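# Four arms sort stickered items into matching color containers

## Task

Put every item into the container whose color matches the color of the sticker on that item.

## Robot and tools

Setup: four identical i2rt Big YAM arms, named arm1, arm2, arm3 and arm4, work together in a physics simulation. Each has six revolute joints, a two-finger gripper and a camera on the wrist. Four fixed room cameras watch the scene: cam_room_a1, cam_room_a2, cam_room_b1 and cam_room_b2. The wrist cameras are arm1_cam_wrist to arm4_cam_wrist.

Frames: everything shares one scene frame with its origin on the floor and +z up. Distances are in metres, angles in radians, and quaternions are written w,x,y,z. Calibrated foot (base_link) poses: arm1 at (-0.644, +1.377, +0.914), quat (+0.682, +0.007, +0.004, +0.731); arm2 at (-0.655, -0.555, +0.928), quat (+0.747, +0.002, +0.000, -0.665); arm3 at (+0.651, -1.332, +0.868), quat (+0.663, -0.004, -0.006, -0.748); arm4 at (+0.648, +0.477, +0.879), quat (+0.687, +0.001, +0.003, +0.727). Each foot looks along its own +x. The reported hand point sits between the finger pads, roughly 1 cm short of the tips. The fingers extend along the hand's +z and open along its y. The hand can reach about 1.0 m from the joint1 axis. hand_target is where the hand would be at the joint targets currently held. Printed hand positions can be off, more so at long reach.

Joint ranges, with the tolerance for done in brackets:
- joint1_rad: -2.879 to 2.879 (0.045). Turns the arm about its foot; positive is counter-clockwise seen from above.
- joint2_rad: 0 to 3.141 (0.14). Shoulder; 0 points the upper arm back, and increasing swings it up and forward.
- joint3_rad: 0 to 3.019 (0.09). Elbow; 0 is folded shut.
- joint4_rad: -1.692 to 1.57 (0.055). Hand pitch; positive tips the fingers up.
- joint5_rad: -1.57 to 1.57 (0.03). Sideways swing; positive goes to the arm's right.
- joint6_rad: -2.094 to 2.094 (0.035). Hand roll; positive is clockwise seen from behind.
- gripper_m: 0 to 0.093 (0.003). The fingertip gap in metres.

move tool: it takes one optional object per arm (keys arm1, arm2, arm3, arm4) plus an optional "cameras" list. An arm you leave out receives no new command. Each arm's object can hold the following:
- "joints": a map from joint name to an absolute target, in radians, or in metres for gripper_m.
- "target": one list of seven numbers [x, y, z, qw, qx, qy, qz]. This is an absolute hand pose in the scene frame. The hand travels in a straight line toward it, starting from its current hand_target.
- "speed": the top speed of that straight path, 0.002 to 0.5 m/s, default 0.25. It is only allowed together with "target". Turning is capped at twice this value in rad/s.
When "target" is present, "joints" may contain only gripper_m. An unknown key makes the call invalid; a value out of range gets the call refused. All motions in one call begin together. All hand paths in one call end together, so the slowest one sets the pace. A path lasts 0.5 to 10 s and no call runs past 15 s. Paths take no account of obstacles or of the other arms. The hand trails its path and can stray or overshoot, especially with the arm nearly straight. It often stops a centimetre or more from the target. Joint-only moves can swing the hand along wide curves, because each joint moves at its own rate. "cameras" takes names from the list above or "all"; leaving it out means all, and [] means none.

Results: each arm's state is returned, including joint_positions, joint velocities ("within noise" means essentially still), joint torques, hand and hand_target, followed by images in the order given on the "pictures" line. The "move" line reports, per arm, "done" or its worst status. "off_target" means the joint stopped short and may still be pushing. "time_out" means the joint did not finish; it is then given a target close to where it stands, and on_its_own lists the joints still heading there. "not_followed", "joint command not followed" and "pose unreachable" mean a safety check held back the targets; the arm may keep retrying them. Arms listed "as last shown" were not commanded in that call. If a call is refused or interrupted by a stop, the move, wait and finished_scene calls after it in the same reply are skipped.

Gripper: when it clamps a hard object at full force, the reading can come in up to 5 mm below the object's width, or on some units up to 2 mm above. Closed on nothing, it reads 0 to 0.003. To grip firmly, command about 5 mm below the width read at first contact; go deeper for soft, small or round items. Soft items get squashed more the smaller the target. To let go, command a gap clearly wider than the current reading.

Other tools:
- wait(seconds 0 to 10, cameras): lets the scene run with no new commands.
- zoom_image(camera, region [x0, y0, x1, y1] in pixels, at most 504x504): enlarges part of that camera's latest image.
- read_manual: returns licence text only.
- finished_scene(scene): ends the current scene; scene is its number, 1 to 3. It cannot be undone.

What to avoid:
- Letting items fall, leave the work area, or reach the floor.
- Dropping items or releasing them while they move.
- Slamming, hitting hard, or pressing hard.
- Arms pressing against one another, including one gripper closing on another arm's fingers. Collision checks can react too late, and they allow fingers, gripper housings and wrist cameras to touch.
- Pushing against something for long, holding loads, or staying stretched out. These heat the motors; a MOTOR HOT line warns at 85 °C, and at 100 °C the arm goes limp for 30 to 60 s or more. After such a stop, resend the targets.
The arms keep pushing on contact and do not wait for one another. To relieve a pushing joint, send it its reported position. Loose objects may be nudged now and then. Everything must stay packed once the robots let go.

Each tool is called after "Request:" by a JSON object that holds its "api" and its "payload", one argument or row to a line.

## Session

Request:
{"api": "move", "payload": {

}}

Scene clock: 0.00 s.
Joint torques (N m): no reading
Motor temperatures (°C): arm1=[22 24 25 23 21 21 21] | arm2=[24 24 24 22 22 20 23] | arm3=[24 24 23 24 24 23 23] | arm4=[23 21 22 22 25 21 24]
Heat: arm1: hottest joint3_rad 25 °C; arm2: hottest joint1_rad 24 °C; arm3: hottest joint1_rad 24 °C; arm4: hottest joint5_rad 25 °C.
Joint velocities: within noise
arm1.joint_positions: joint1_rad=-0.126 joint2_rad=+0.534 joint3_rad=+1.403 joint4_rad=-1.611 joint5_rad=-0.026 joint6_rad=-0.127 gripper_m=+0.09396
arm1.joint_status: not commanded
arm1.hand: x=-0.6307 y=+1.5344 z=+1.4214 quat_wxyz=(-0.298, +0.671, -0.622, -0.272) (m; scene frame)
arm1.hand_target: x=-0.6306 y=+1.5327 z=+1.4326 quat_wxyz=(-0.308, +0.666, -0.618, -0.280) (m; scene frame)
arm1.hand_status: not commanded
arm2.joint_positions: joint1_rad=-0.045 joint2_rad=+0.390 joint3_rad=+1.428 joint4_rad=-1.186 joint5_rad=+0.166 joint6_rad=-0.774 gripper_m=+0.09396
arm2.joint_status: not commanded
arm2.hand: x=-0.6756 y=-0.6916 z=+1.5578 quat_wxyz=(-0.217, -0.319, -0.688, +0.615) (m; scene frame)
arm2.hand_target: x=-0.6760 y=-0.6854 z=+1.5652 quat_wxyz=(-0.221, -0.317, -0.681, +0.622) (m; scene frame)
arm2.hand_status: not commanded
arm3.joint_positions: joint1_rad=+0.075 joint2_rad=+0.276 joint3_rad=+1.523 joint4_rad=-1.599 joint5_rad=-0.185 joint6_rad=-0.597 gripper_m=+0.09396
arm3.joint_status: not commanded
arm3.hand: x=+0.6803 y=-1.3506 z=+1.4452 quat_wxyz=(-0.326, -0.350, -0.735, +0.481) (m; scene frame)
arm3.hand_target: x=+0.6804 y=-1.3484 z=+1.4507 quat_wxyz=(-0.328, -0.347, -0.731, +0.487) (m; scene frame)
arm3.hand_status: not commanded
arm4.joint_positions: joint1_rad=+0.109 joint2_rad=+0.555 joint3_rad=+1.556 joint4_rad=-1.251 joint5_rad=+0.178 joint6_rad=-0.775 gripper_m=+0.09396
arm4.joint_status: not commanded
arm4.hand: x=+0.6522 y=+0.6599 z=+1.5276 quat_wxyz=(-0.572, +0.731, -0.297, -0.221) (m; scene frame)
arm4.hand_target: x=+0.6531 y=+0.6547 z=+1.5360 quat_wxyz=(-0.580, +0.725, -0.296, -0.226) (m; scene frame)
arm4.hand_status: not commanded
pictures: arm1_cam_wrist, arm2_cam_wrist, arm3_cam_wrist, arm4_cam_wrist, cam_room_a1, cam_room_a2, cam_room_b1, cam_room_b2
Images, in order (width x height): arm1_cam_wrist 672x504, arm2_cam_wrist 672x504, arm3_cam_wrist 672x504, arm4_cam_wrist 672x504, cam_room_a1 672x504, cam_room_a2 672x504, cam_room_b1 672x504, cam_room_b2 672x504.

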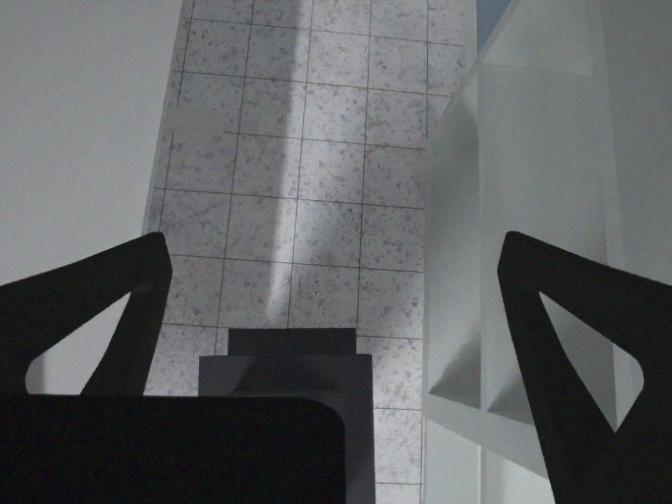

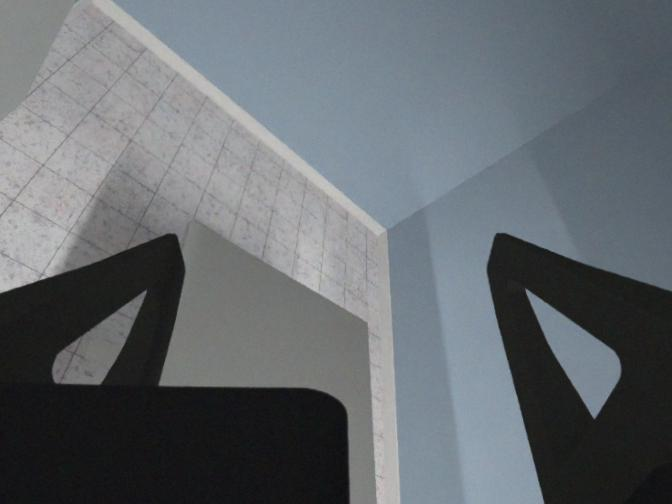

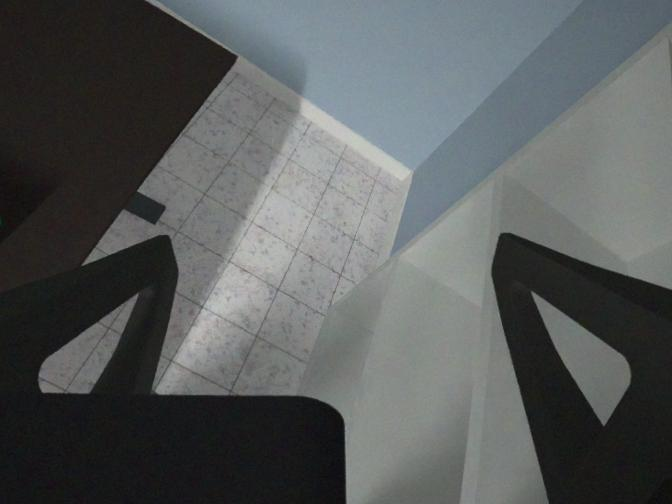

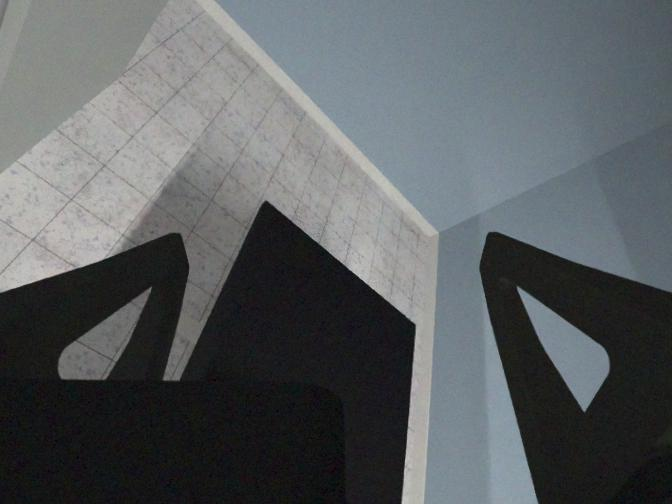

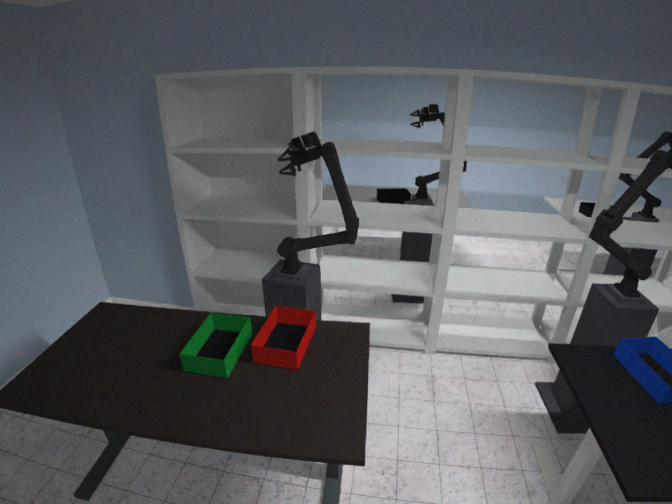

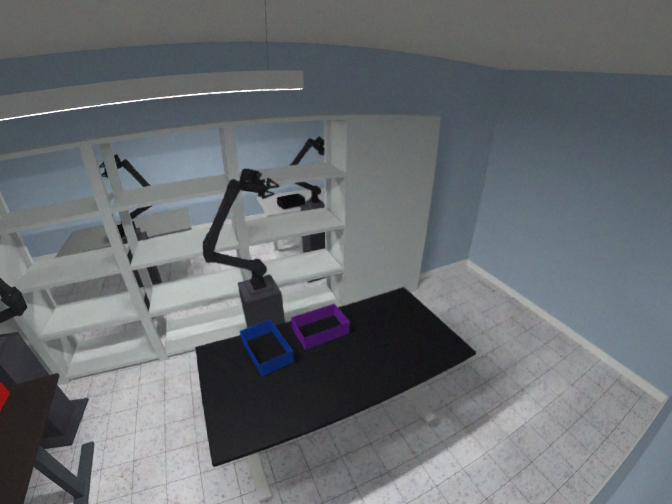

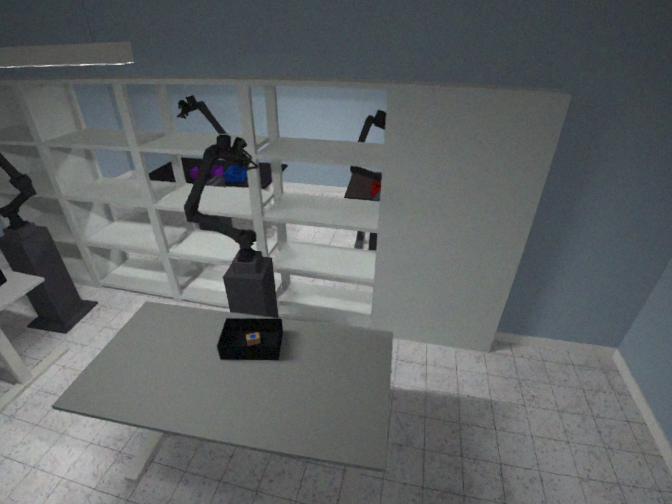

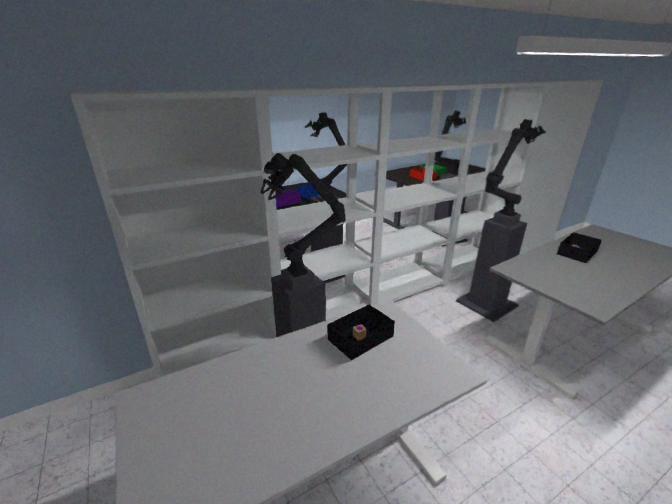

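Request:
{"api": "zoom_image", "payload": {
  "camera": "cam_room_b1",
  "region": [200, 300, 300, 375]
}}

Request:
{"api": "zoom_image", "payload": {
  "camera": "cam_room_b2",
  "region": [310, 295, 410, 370]
}}

Request:
{"api": "zoom_image", "payload": {
  "camera": "cam_room_a1",
  "region": [160, 290, 340, 390]
}}

Request:
{"api": "zoom_image", "payload": {
  "camera": "cam_room_a2",
  "region": [180, 280, 380, 400]
}}

Request:
{"api": "zoom_image", "payload": {
  "camera": "cam_room_b2",
  "region": [240, 80, 640, 300]
}}

Request:
{"api": "zoom_image", "payload": {
  "camera": "cam_room_b1",
  "region": [0, 80, 400, 340]
}}

Scaled by 5.040.

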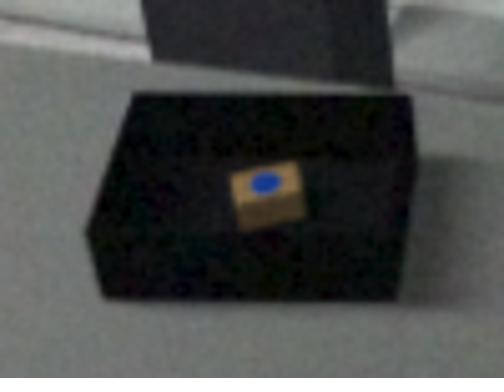

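Scaled by 5.040.

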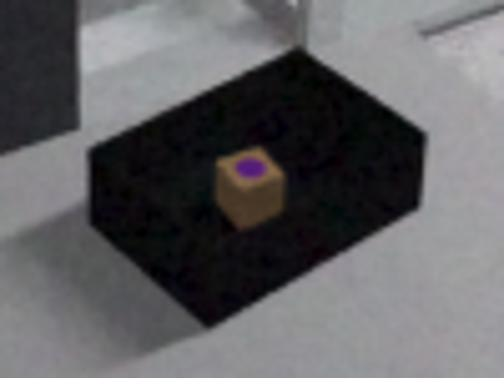

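Scaled by 2.800.

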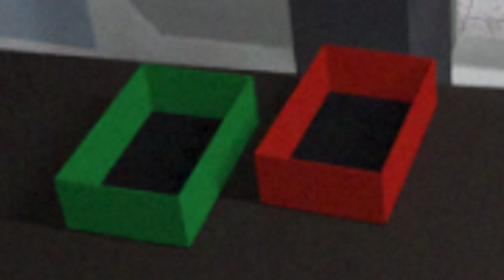

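Scaled by 2.520.

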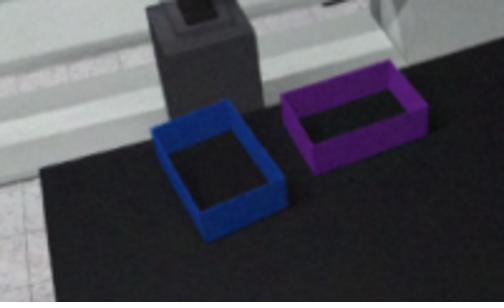

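Scaled by 1.260.

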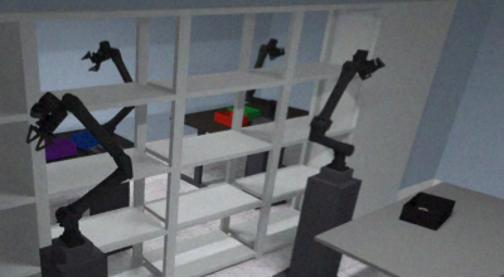

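Scaled by 1.260.

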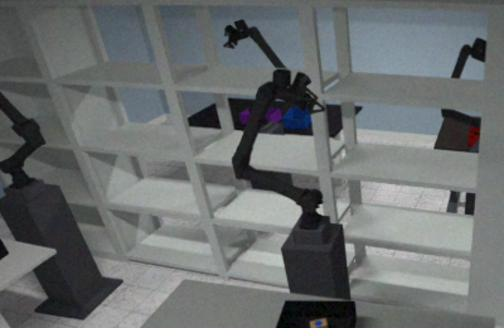

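Request:
{"api": "move", "payload": {
  "arm1": {"joints":{"joint1_rad":1.5,"joint2_rad":1.515,"joint3_rad":1.606,"joint4_rad":-1.66,"joint5_rad":0,"joint6_rad":0}},
  "arm2": {"joints":{"joint1_rad":-1.7,"joint2_rad":1.515,"joint3_rad":1.606,"joint4_rad":-1.66,"joint5_rad":0,"joint6_rad":0}},
  "arm3": {"joints":{"joint1_rad":1.69,"joint2_rad":1.515,"joint3_rad":1.606,"joint4_rad":-1.66,"joint5_rad":0,"joint6_rad":0}},
  "arm4": {"joints":{"joint1_rad":-1.63,"joint2_rad":1.515,"joint3_rad":1.606,"joint4_rad":-1.66,"joint5_rad":0,"joint6_rad":0}}
}}

Scene clock: 64.77 s.
Joint torques (N m): arm1=[-1.67 -12.1 12.52 0.2 0.13 0.06] | arm2=[1.03 -15.44 11.43 0.18 -0.02 0.19] | arm3=[1.03 -15.62 9.39 -0.38 0.06 0.03] | arm4=[1.2 -16.32 9.32 -0.32 0.06 0.15]
Motor temperatures (°C): arm1=[22 24 29 23 21 21 21] | arm2=[24 25 27 23 22 20 23] | arm3=[24 25 24 24 24 23 23] | arm4=[23 22 27 22 25 21 24]
Heat: arm1: hottest joint3_rad 29 °C; arm2: hottest joint3_rad 27 °C; arm3: hottest joint2_rad 25 °C; arm4: hottest joint3_rad 27 °C.
move: arm1 done; arm2 done; arm3 done; arm4 done
Joint velocities: within noise
arm1.joint_positions: joint1_rad=+1.503 joint2_rad=+1.533 joint3_rad=+1.583 joint4_rad=-1.651 joint5_rad=-0.002 joint6_rad=-0.006 gripper_m=+0.09398
arm1.joint_status: all done
arm1.hand: x=-1.0886 y=+1.3765 z=+1.2056 quat_wxyz=(-0.001, +1.000, +0.003, +0.008) (m; scene frame)
arm1.hand_target: x=-1.0884 y=+1.3778 z=+1.2224 quat_wxyz=(-0.001, +1.000, -0.001, -0.009) (m; scene frame)
arm1.hand_status: not commanded
arm2.joint_positions: joint1_rad=-1.706 joint2_rad=+1.516 joint3_rad=+1.601 joint4_rad=-1.648 joint5_rad=+0.000 joint6_rad=-0.013 gripper_m=+0.09397
arm2.joint_status: all done
arm2.hand: x=-1.1070 y=-0.5477 z=+1.2264 quat_wxyz=(+0.002, -1.000, +0.002, +0.003) (m; scene frame)
arm2.hand_target: x=-1.1049 y=-0.5502 z=+1.2286 quat_wxyz=(+0.002, -1.000, +0.006, +0.000) (m; scene frame)
arm2.hand_status: not commanded
arm3.joint_positions: joint1_rad=+1.691 joint2_rad=+1.528 joint3_rad=+1.595 joint4_rad=-1.653 joint5_rad=-0.001 joint6_rad=-0.008 gripper_m=+0.09398
arm3.joint_status: all done
arm3.hand: x=+1.1013 y=-1.3284 z=+1.1598 quat_wxyz=(+0.007, +0.004, -1.000, +0.007) (m; scene frame)
arm3.hand_target: x=+1.0999 y=-1.3287 z=+1.1694 quat_wxyz=(-0.002, -0.001, -1.000, +0.007) (m; scene frame)
arm3.hand_status: not commanded
arm4.joint_positions: joint1_rad=-1.635 joint2_rad=+1.531 joint3_rad=+1.593 joint4_rad=-1.650 joint5_rad=+0.001 joint6_rad=-0.012 gripper_m=+0.09397
arm4.joint_status: all done
arm4.hand: x=+1.1009 y=+0.4744 z=+1.1666 quat_wxyz=(+0.011, +0.002, -1.000, +0.002) (m; scene frame)
arm4.hand_target: x=+1.0987 y=+0.4768 z=+1.1784 quat_wxyz=(+0.001, -0.001, -1.000, +0.002) (m; scene frame)
arm4.hand_status: not commanded
pictures: arm1_cam_wrist, arm2_cam_wrist, arm3_cam_wrist, arm4_cam_wrist, cam_room_a1, cam_room_a2, cam_room_b1, cam_room_b2
Images, in order (width x height): arm1_cam_wrist 672x504, arm2_cam_wrist 672x504, arm3_cam_wrist 672x504, arm4_cam_wrist 672x504, cam_room_a1 672x504, cam_room_a2 672x504, cam_room_b1 672x504, cam_room_b2 672x504.

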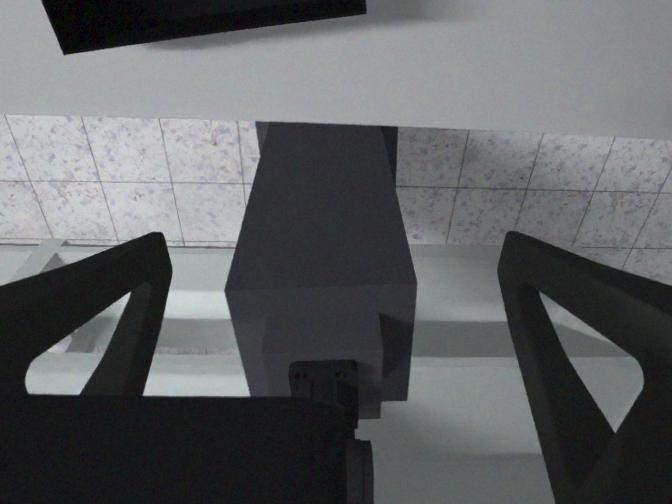

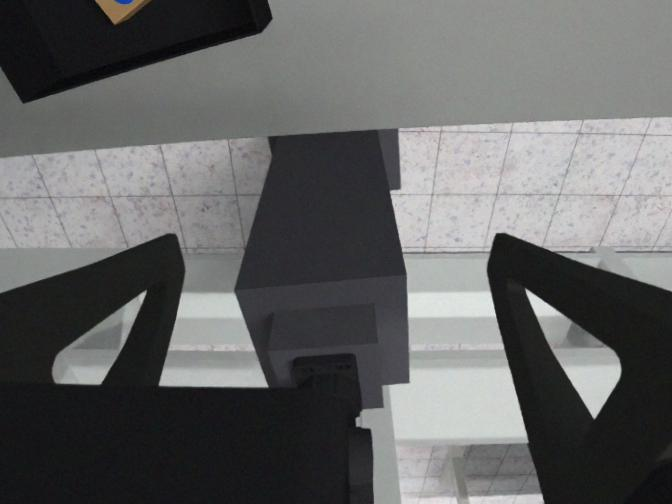

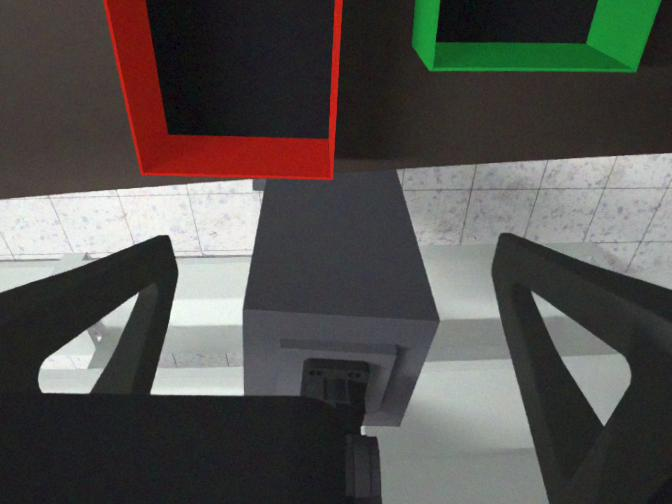

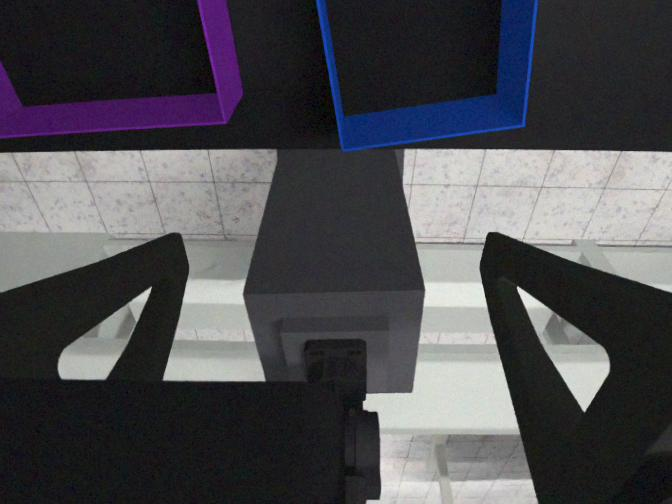

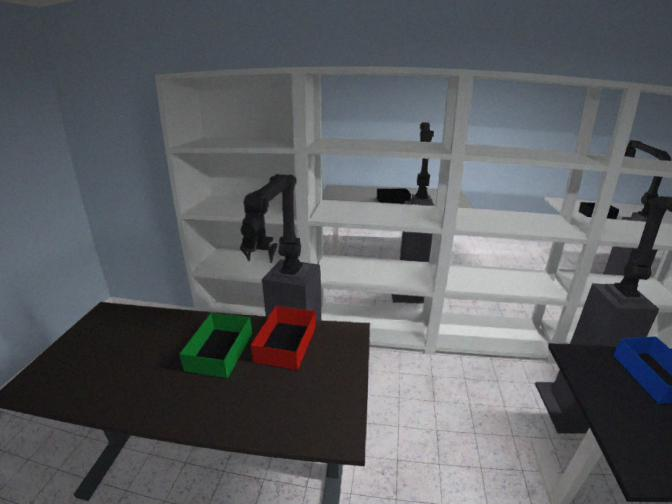

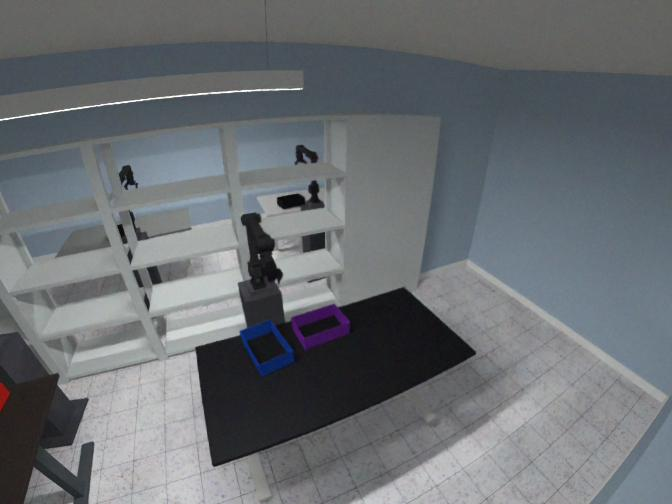

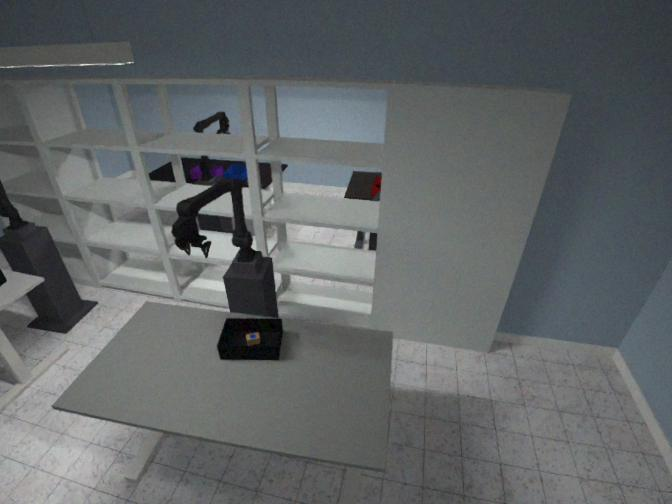

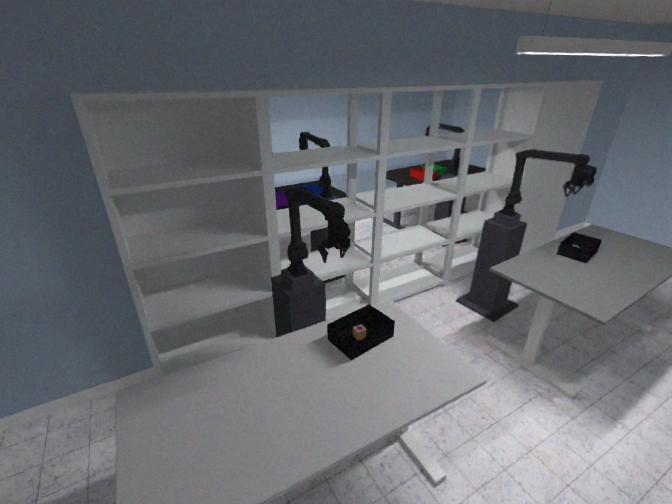

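Request:
{"api": "move", "payload": {
  "arm1": {"target":[-1.25,1.31,1.08,0,1,0,0]},
  "arm2": {"target":[-1.25,-0.65,1.08,0,1,0,0]},
  "arm3": {"target":[1.25,-1.33,1.08,0,0,1,0]},
  "arm4": {"target":[1.25,0.5,1.08,0,0,1,0]},
  "cameras": ["arm1_cam_wrist","arm2_cam_wrist","arm3_cam_wrist","arm4_cam_wrist"]
}}

Scene clock: 85.20 s.
Joint torques (N m): arm1=[-1.73 -17.32 15.5 0.47 0 0.1] | arm2=[0.85 -19.43 15.51 0.84 -0.09 0.2] | arm3=[0.62 -21.07 12.81 -0.02 -0.08 -0.02] | arm4=[1.73 -19.55 11.96 0.08 -0.04 0.18]
Motor temperatures (°C): arm1=[22 24 30 23 21 21 21] | arm2=[24 25 29 22 22 20 23] | arm3=[24 26 26 24 24 23 23] | arm4=[23 22 29 22 24 21 24]
Heat: arm1: hottest joint3_rad 30 °C; arm2: hottest joint3_rad 29 °C; arm3: hottest joint2_rad 26 °C; arm4: hottest joint3_rad 29 °C.
move: arm1 off_target; arm2 off_target; arm3 off_target; arm4 off_target
Joint velocities: within noise
arm1.joint_positions: joint1_rad=+1.604 joint2_rad=+1.983 joint3_rad=+1.799 joint4_rad=-1.466 joint5_rad=-0.004 joint6_rad=+0.101 gripper_m=+0.09398
arm1.joint_status: not commanded
arm1.hand: x=-1.2300 y=+1.3163 z=+1.0583 quat_wxyz=(-0.003, +0.999, +0.001, +0.032) (m; scene frame)
arm1.hand_target: x=-1.2484 y=+1.3102 z=+1.0805 quat_wxyz=(+0.000, +1.000, +0.000, +0.000) (m; scene frame)
arm1.hand_status: off_target (0.030 m and 3.7 deg from the pose sent, 0.215 m and 1.0 deg at the start)
arm2.joint_positions: joint1_rad=-1.533 joint2_rad=+1.918 joint3_rad=+1.731 joint4_rad=-1.418 joint5_rad=-0.001 joint6_rad=+0.143 gripper_m=+0.09397
arm2.joint_status: not commanded
arm2.hand: x=-1.2298 y=-0.6453 z=+1.0734 quat_wxyz=(+0.003, -1.000, -0.006, -0.018) (m; scene frame)
arm2.hand_target: x=-1.2489 y=-0.6499 z=+1.0802 quat_wxyz=(+0.000, -1.000, +0.000, +0.000) (m; scene frame)
arm2.hand_status: off_target (0.022 m and 2.2 deg from the pose sent, 0.229 m and 0.5 deg at the start)
arm3.joint_positions: joint1_rad=+1.691 joint2_rad=+1.923 joint3_rad=+1.859 joint4_rad=-1.562 joint5_rad=-0.011 joint6_rad=-0.008 gripper_m=+0.09398
arm3.joint_status: not commanded
arm3.hand: x=+1.2346 y=-1.3282 z=+1.0609 quat_wxyz=(+0.027, +0.003, -1.000, +0.001) (m; scene frame)
arm3.hand_target: x=+1.2488 y=-1.3301 z=+1.0801 quat_wxyz=(+0.000, +0.000, -1.000, +0.000) (m; scene frame)
arm3.hand_status: off_target (0.025 m and 3.1 deg from the pose sent, 0.169 m and 1.2 deg at the start)
arm4.joint_positions: joint1_rad=-1.599 joint2_rad=+1.907 joint3_rad=+1.845 joint4_rad=-1.538 joint5_rad=+0.000 joint6_rad=+0.022 gripper_m=+0.09397
arm4.joint_status: not commanded
arm4.hand: x=+1.2334 y=+0.4942 z=+1.0726 quat_wxyz=(+0.017, +0.003, -1.000, +0.002) (m; scene frame)
arm4.hand_target: x=+1.2491 y=+0.5000 z=+1.0801 quat_wxyz=(+0.000, +0.000, -1.000, +0.000) (m; scene frame)
arm4.hand_status: off_target (0.019 m and 2.0 deg from the pose sent, 0.174 m and 1.3 deg at the start)
pictures: arm1_cam_wrist, arm2_cam_wrist, arm3_cam_wrist, arm4_cam_wrist
Images, in order (width x height): arm1_cam_wrist 672x504, arm2_cam_wrist 672x504, arm3_cam_wrist 672x504, arm4_cam_wrist 672x504.

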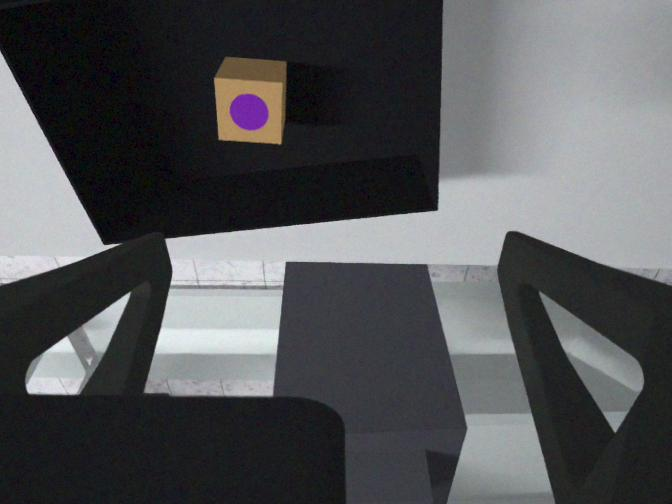

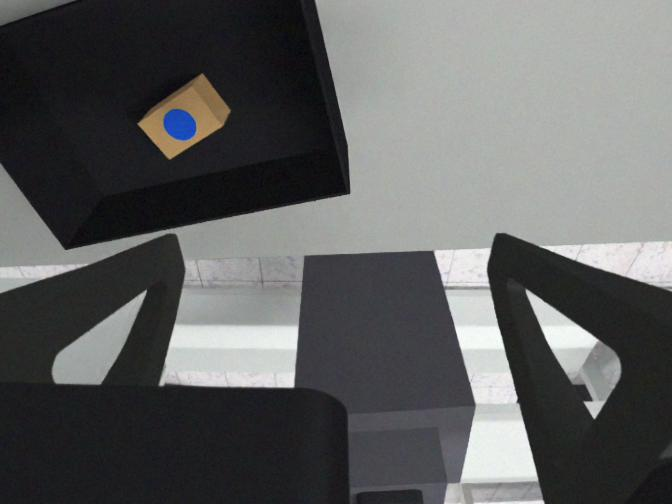

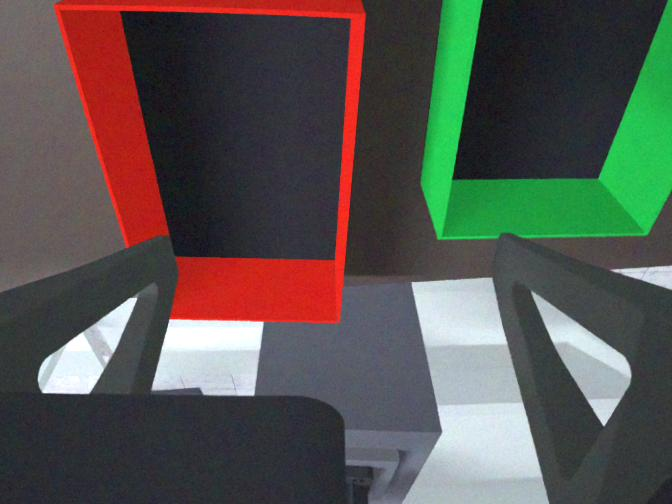

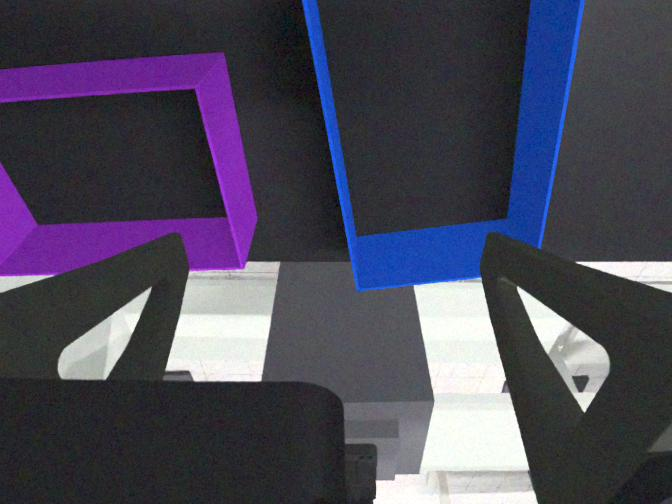

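Request:
{"api": "move", "payload": {
  "arm1": {"target":[-1.25,1.25,1.08,0,1,0,0]},
  "arm2": {"target":[-1.25,-0.75,1.08,0,1,0,0]},
  "arm4": {"target":[1.25,0.5,1.0,0,0,1,0]},
  "cameras": ["arm1_cam_wrist","arm2_cam_wrist","arm3_cam_wrist","arm4_cam_wrist"]
}}

Request:
{"api": "move", "payload": {
  "arm1": {"target":[-1.25,1.25,1.0,0,1,0,0]},
  "arm2": {"target":[-1.25,-0.75,1.0,0,1,0,0]},
  "arm4": {"target":[1.25,0.4,1.0,0,0,1,0]},
  "cameras": ["arm1_cam_wrist","arm2_cam_wrist","arm3_cam_wrist","arm4_cam_wrist"]
}}

Scene clock: 102.37 s.
Joint torques (N m): arm1=[-2.37 -16.62 15.31 -0.03 0.08 0.1] | arm2=[0.44 -19.37 15.68 0.17 -0.01 0.21] | arm3=[0.79 -21.07 12.79 -0.03 -0.08 -0.02] | arm4=[1.55 -19.9 8.38 0.42 -0.01 0.18]
Motor temperatures (°C): arm1=[22 25 34 23 21 21 21] | arm2=[24 25 32 22 22 20 23] | arm3=[24 26 27 24 24 23 23] | arm4=[23 24 30 22 24 21 24]
Heat: arm1: hottest joint3_rad 34 °C; arm2: hottest joint3_rad 32 °C; arm3: hottest joint3_rad 27 °C; arm4: hottest joint3_rad 30 °C.
move: arm1 off_target; arm2 off_target; arm4 off_target
Joint velocities: within noise
arm1.joint_positions: joint1_rad=+1.715 joint2_rad=+1.995 joint3_rad=+1.845 joint4_rad=-1.466 joint5_rad=-0.006 joint6_rad=+0.197 gripper_m=+0.09398
arm1.joint_status: not commanded
arm1.hand: x=-1.2335 y=+1.2480 z=+1.0678 quat_wxyz=(-0.003, +1.000, +0.008, +0.015) (m; scene frame)
arm1.hand_target: x=-1.2490 y=+1.2503 z=+1.0799 quat_wxyz=(+0.000, +1.000, +0.000, +0.000) (m; scene frame)
arm1.hand_status: off_target (0.021 m and 2.0 deg from the pose sent, 0.073 m and 3.7 deg at the start)
arm2.joint_positions: joint1_rad=-1.369 joint2_rad=+1.974 joint3_rad=+1.835 joint4_rad=-1.437 joint5_rad=-0.002 joint6_rad=+0.301 gripper_m=+0.09397
arm2.joint_status: not commanded
arm2.hand: x=-1.2346 y=-0.7465 z=+1.0797 quat_wxyz=(+0.002, -1.000, -0.008, -0.004) (m; scene frame)
arm2.hand_target: x=-1.2493 y=-0.7497 z=+1.0798 quat_wxyz=(+0.000, -1.000, +0.000, +0.001) (m; scene frame)
arm2.hand_status: off_target (0.016 m and 1.1 deg from the pose sent, 0.107 m and 2.2 deg at the start)
arm3: as last shown
arm4.joint_positions: joint1_rad=-1.599 joint2_rad=+1.939 joint3_rad=+1.732 joint4_rad=-1.352 joint5_rad=-0.001 joint6_rad=+0.023 gripper_m=+0.09397
arm4.joint_status: not commanded
arm4.hand: x=+1.2465 y=+0.4944 z=+1.0114 quat_wxyz=(-0.004, +0.003, -1.000, +0.001) (m; scene frame)
arm4.hand_target: x=+1.2497 y=+0.5000 z=+1.0000 quat_wxyz=(+0.000, +0.000, -1.000, +0.000) (m; scene frame)
arm4.hand_status: off_target (0.013 m and 0.6 deg from the pose sent, 0.075 m and 2.0 deg at the start)
pictures: arm1_cam_wrist, arm2_cam_wrist, arm3_cam_wrist, arm4_cam_wrist
Images, in order (width x height): arm1_cam_wrist 672x504, arm2_cam_wrist 672x504, arm3_cam_wrist 672x504, arm4_cam_wrist 672x504.

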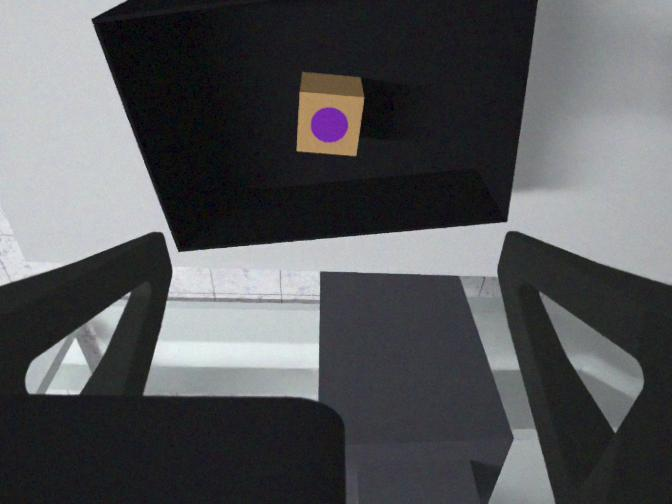

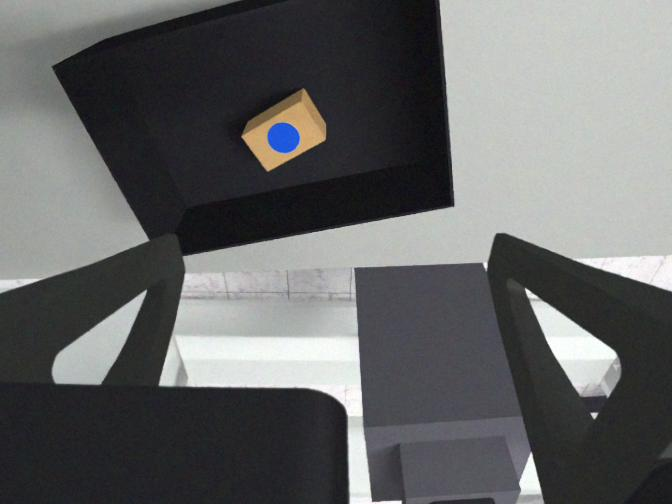

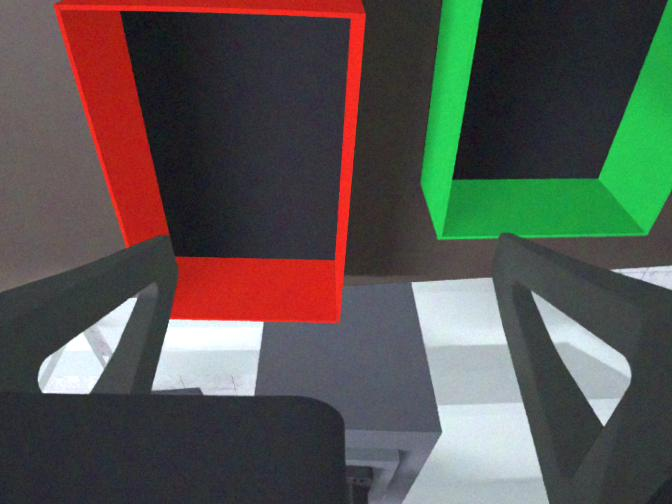

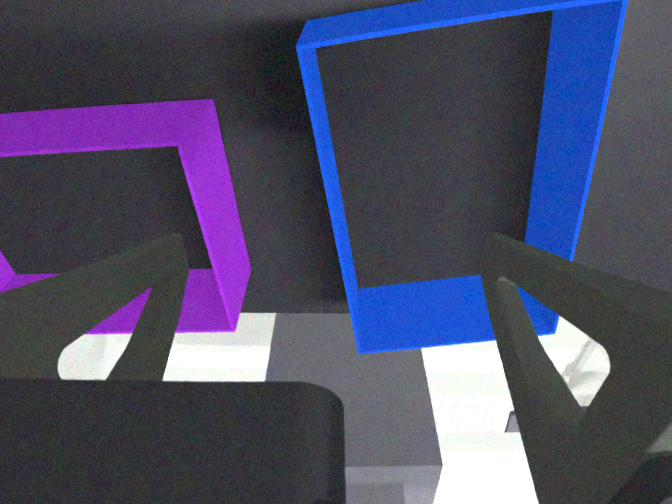

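Scene clock: 103.73 s.
Joint torques (N m): arm1=[-2.9 -18.26 10.86 0.72 0.09 0.11] | arm2=[0.5 -21.48 10.1 1.22 0 0.2] | arm3=[0.79 -21.13 12.75 -0.06 -0.08 -0.03] | arm4=[0.85 -19.08 9.73 0.23 0 -0.1]
Motor temperatures (°C): arm1=[22 25 34 23 21 21 21] | arm2=[24 25 32 22 22 20 23] | arm3=[24 26 27 24 24 23 23] | arm4=[23 24 30 22 24 21 24]
Heat: arm1: hottest joint3_rad 34 °C; arm2: hottest joint3_rad 32 °C; arm3: hottest joint3_rad 27 °C; arm4: hottest joint3_rad 30 °C.
move: arm1 done; arm2 off_target; arm4 off_target
Joint velocities: within noise
arm1.joint_positions: joint1_rad=+1.715 joint2_rad=+2.061 joint3_rad=+1.753 joint4_rad=-1.304 joint5_rad=-0.006 joint6_rad=+0.197 gripper_m=+0.09398
arm1.joint_status: not commanded
arm1.hand: x=-1.2424 y=+1.2465 z=+0.9941 quat_wxyz=(-0.002, +1.000, +0.008, +0.013) (m; scene frame)
arm1.hand_target: x=-1.2499 y=+1.2500 z=+1.0003 quat_wxyz=(+0.000, +1.000, +0.000, +0.000) (m; scene frame)
arm1.hand_status: done (0.010 m and 1.8 deg from the pose sent, 0.070 m and 2.0 deg at the start)
arm2.joint_positions: joint1_rad=-1.369 joint2_rad=+2.037 joint3_rad=+1.766 joint4_rad=-1.280 joint5_rad=-0.002 joint6_rad=+0.302 gripper_m=+0.09397
arm2.joint_status: not commanded
arm2.hand: x=-1.2494 y=-0.7512 z=+1.0163 quat_wxyz=(-0.002, -1.000, -0.008, +0.008) (m; scene frame)
arm2.hand_target: x=-1.2496 y=-0.7498 z=+1.0002 quat_wxyz=(+0.000, -1.000, +0.000, +0.000) (m; scene frame)
arm2.hand_status: off_target (0.016 m and 1.3 deg from the pose sent, 0.081 m and 1.1 deg at the start)
arm3: as last shown
arm4.joint_positions: joint1_rad=-1.757 joint2_rad=+1.939 joint3_rad=+1.732 joint4_rad=-1.352 joint5_rad=-0.002 joint6_rad=-0.115 gripper_m=+0.09397
arm4.joint_status: not commanded
arm4.hand: x=+1.2417 y=+0.4001 z=+1.0118 quat_wxyz=(-0.004, -0.008, -1.000, +0.002) (m; scene frame)
arm4.hand_target: x=+1.2495 y=+0.4000 z=+0.9999 quat_wxyz=(+0.000, +0.000, -1.000, +0.000) (m; scene frame)
arm4.hand_status: off_target (0.014 m and 1.0 deg from the pose sent, 0.095 m and 0.6 deg at the start)
pictures: arm1_cam_wrist, arm2_cam_wrist, arm3_cam_wrist, arm4_cam_wrist
Images, in order (width x height): arm1_cam_wrist 672x504, arm2_cam_wrist 672x504, arm3_cam_wrist 672x504, arm4_cam_wrist 672x504.

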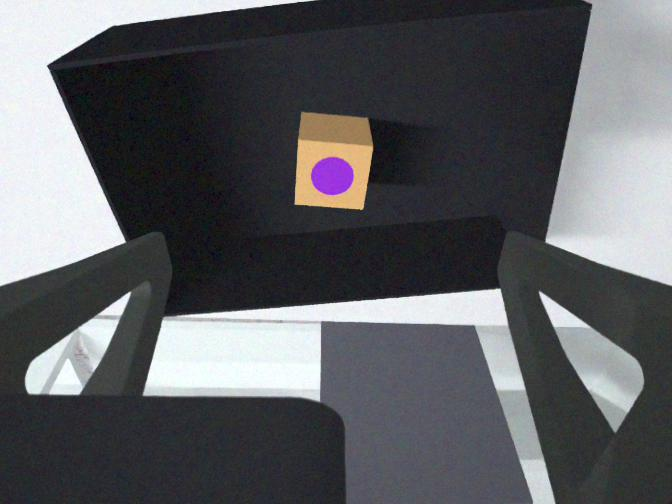

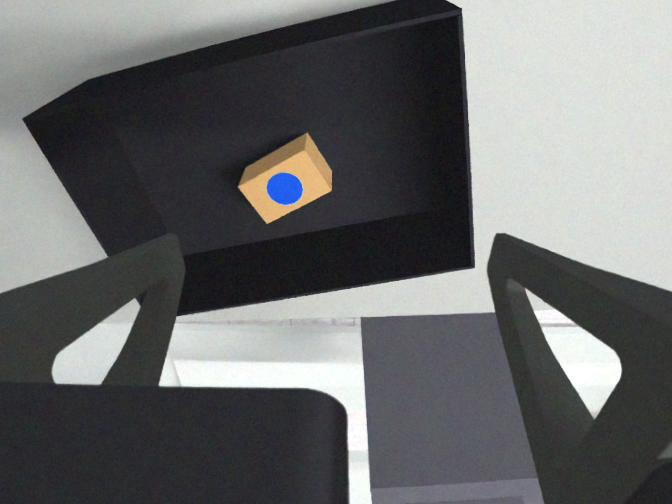

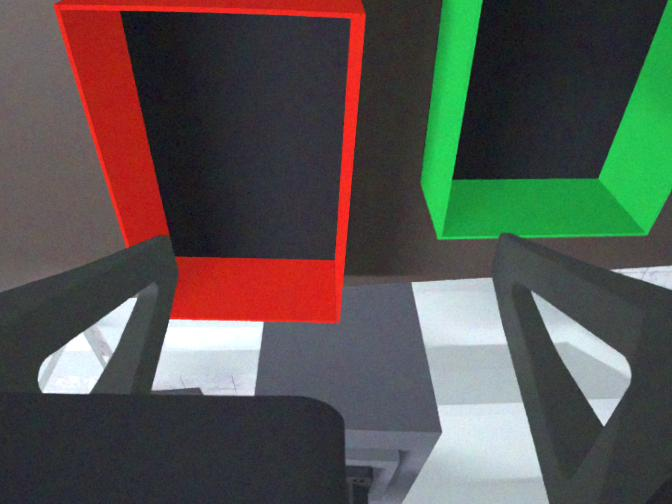

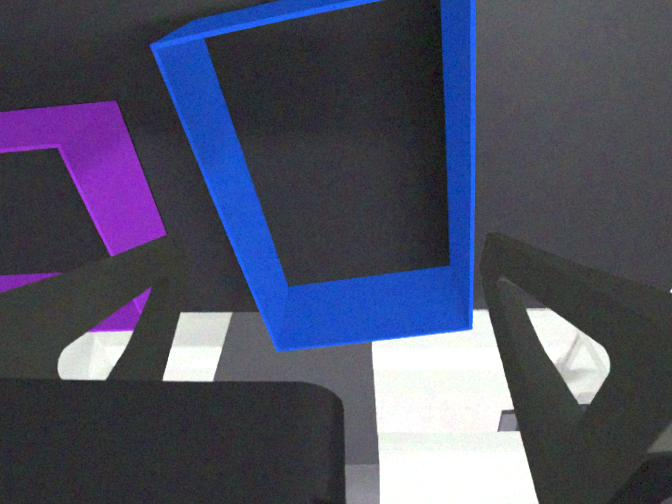

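Request:
{"api": "move", "payload": {
  "arm1": {"target":[-1.15,1.243,0.92,0,1,0,0]},
  "arm2": {"target":[-1.14,-0.794,0.95,0,1,0,0]},
  "cameras": ["arm1_cam_wrist","arm2_cam_wrist"]
}}

Scene clock: 136.17 s.
Joint torques (N m): arm1=[-1.79 -17.14 9.06 0.87 0.06 0.12] | arm2=[0.15 -21.25 8.62 1.17 0.06 0.23] | arm3=[0.67 -21.01 12.79 -0.09 -0.08 -0.02] | arm4=[0.44 -18.78 9.62 0.18 -0.01 -0.08]
Motor temperatures (°C): arm1=[22 26 32 23 21 21 21] | arm2=[24 27 30 22 22 20 23] | arm3=[24 26 29 24 24 23 23] | arm4=[23 25 30 22 24 21 24]
Heat: arm1: hottest joint3_rad 32 °C; arm2: hottest joint3_rad 30 °C; arm3: hottest joint3_rad 29 °C; arm4: hottest joint3_rad 30 °C.
move: arm1 off_target; arm2 done
Joint velocities: within noise
arm1.joint_positions: joint1_rad=+1.757 joint2_rad=+1.944 joint3_rad=+1.297 joint4_rad=-0.987 joint5_rad=-0.007 joint6_rad=+0.250 gripper_m=+0.09398
arm1.joint_status: not commanded
arm1.hand: x=-1.1395 y=+1.2474 z=+0.9043 quat_wxyz=(-0.006, +1.000, +0.002, +0.023) (m; scene frame)
arm1.hand_target: x=-1.1496 y=+1.2430 z=+0.9200 quat_wxyz=(+0.000, +1.000, +0.000, +0.000) (m; scene frame)
arm1.hand_status: off_target (0.019 m and 2.8 deg from the pose sent, 0.118 m and 1.8 deg at the start)
arm2.joint_positions: joint1_rad=-1.223 joint2_rad=+1.921 joint3_rad=+1.381 joint4_rad=-1.043 joint5_rad=-0.003 joint6_rad=+0.443 gripper_m=+0.09397
arm2.joint_status: not commanded
arm2.hand: x=-1.1380 y=-0.7977 z=+0.9471 quat_wxyz=(+0.003, -1.000, -0.011, -0.007) (m; scene frame)
arm2.hand_target: x=-1.1401 y=-0.7940 z=+0.9501 quat_wxyz=(+0.000, -1.000, +0.000, +0.000) (m; scene frame)
arm2.hand_status: done (0.005 m and 1.5 deg from the pose sent, 0.135 m and 1.3 deg at the start)
arm3, arm4: as last shown
arm4.hand: x=+1.2417 y=+0.4001 z=+1.0118 quat_wxyz=(-0.004, -0.007, -1.000, +0.002) (m; scene frame)
pictures: arm1_cam_wrist, arm2_cam_wrist
Images, in order (width x height): arm1_cam_wrist 672x504, arm2_cam_wrist 672x504.

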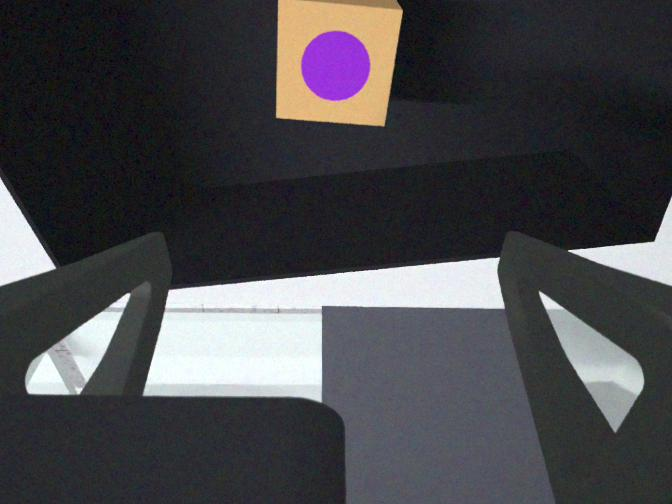

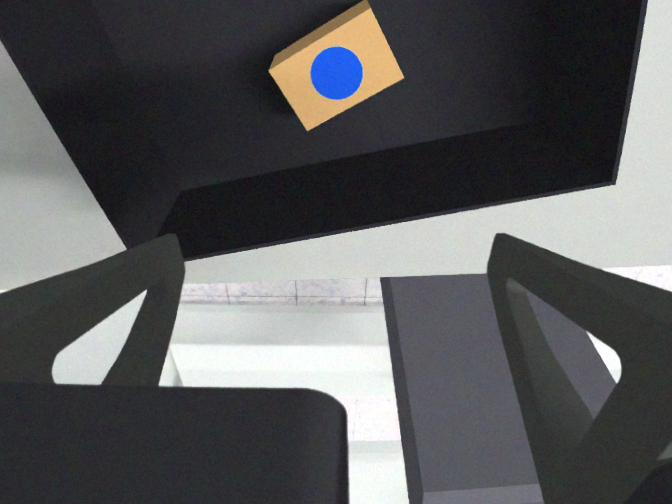

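Request:
{"api": "move", "payload": {
  "arm1": {"target":[-1.157,1.240,0.84,0,0.9994,-0.035,0]},
  "arm2": {"target":[-1.138,-0.796,0.84,0,0.968,0.250,0]},
  "cameras": ["arm1_cam_wrist","arm2_cam_wrist"]
}}

Scene clock: 156.77 s.
Joint torques (N m): arm1=[-1.61 -14.68 7.6 0.83 0.06 0.15] | arm2=[0.5 -18.32 7.42 1.28 -0.01 -0.08] | arm3=[0.73 -21.13 12.78 -0.09 -0.07 -0.02] | arm4=[0.85 -19.02 9.61 0.21 0 -0.11]
Motor temperatures (°C): arm1=[22 27 31 23 21 21 21] | arm2=[24 27 30 22 22 20 23] | arm3=[24 26 30 24 24 23 23] | arm4=[23 26 30 22 24 21 24]
Heat: arm1: hottest joint3_rad 31 °C; arm2: hottest joint3_rad 30 °C; arm3: hottest joint3_rad 30 °C; arm4: hottest joint3_rad 30 °C.
move: arm1 done; arm2 off_target
Joint velocities: within noise
arm1.joint_positions: joint1_rad=+1.757 joint2_rad=+2.054 joint3_rad=+1.287 joint4_rad=-0.822 joint5_rad=-0.007 joint6_rad=+0.323 gripper_m=+0.09398
arm1.joint_status: not commanded
arm1.hand: x=-1.1559 y=+1.2436 z=+0.8452 quat_wxyz=(+0.000, +0.999, -0.034, +0.002) (m; scene frame)
arm1.hand_target: x=-1.1568 y=+1.2400 z=+0.8400 quat_wxyz=(+0.000, +0.999, -0.035, +0.000) (m; scene frame)
arm1.hand_status: done (0.006 m and 0.2 deg from the pose sent, 0.067 m and 5.1 deg at the start)
arm2.joint_positions: joint1_rad=-1.223 joint2_rad=+2.052 joint3_rad=+1.316 joint4_rad=-0.804 joint5_rad=-0.003 joint6_rad=-0.028 gripper_m=+0.09397
arm2.joint_status: not commanded
arm2.hand: x=-1.1444 y=-0.8007 z=+0.8587 quat_wxyz=(-0.003, -0.970, -0.244, +0.013) (m; scene frame)
arm2.hand_target: x=-1.1376 y=-0.7958 z=+0.8405 quat_wxyz=(+0.000, -0.968, -0.250, +0.000) (m; scene frame)
arm2.hand_status: off_target (0.020 m and 1.7 deg from the pose sent, 0.107 m and 27.7 deg at the start)
arm3, arm4: as last shown
pictures: arm1_cam_wrist, arm2_cam_wrist
Images, in order (width x height): arm1_cam_wrist 672x504, arm2_cam_wrist 672x504.

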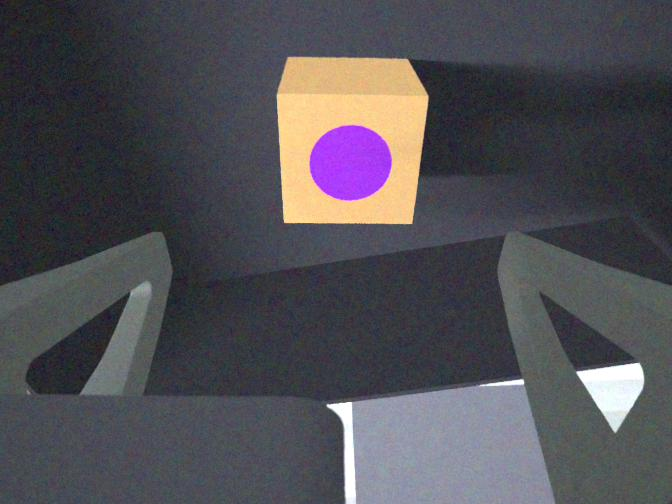

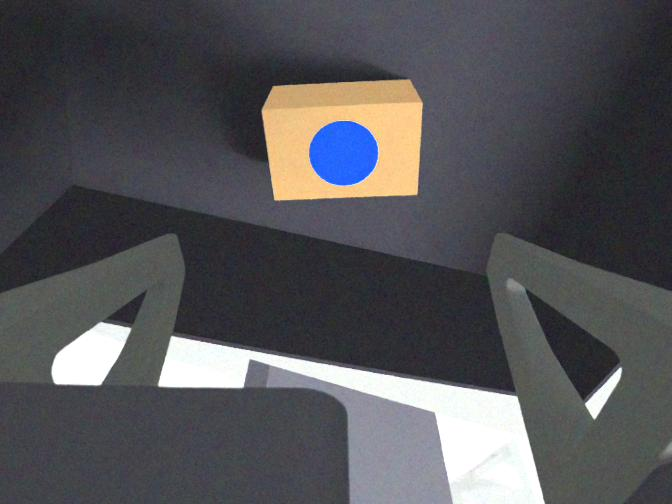

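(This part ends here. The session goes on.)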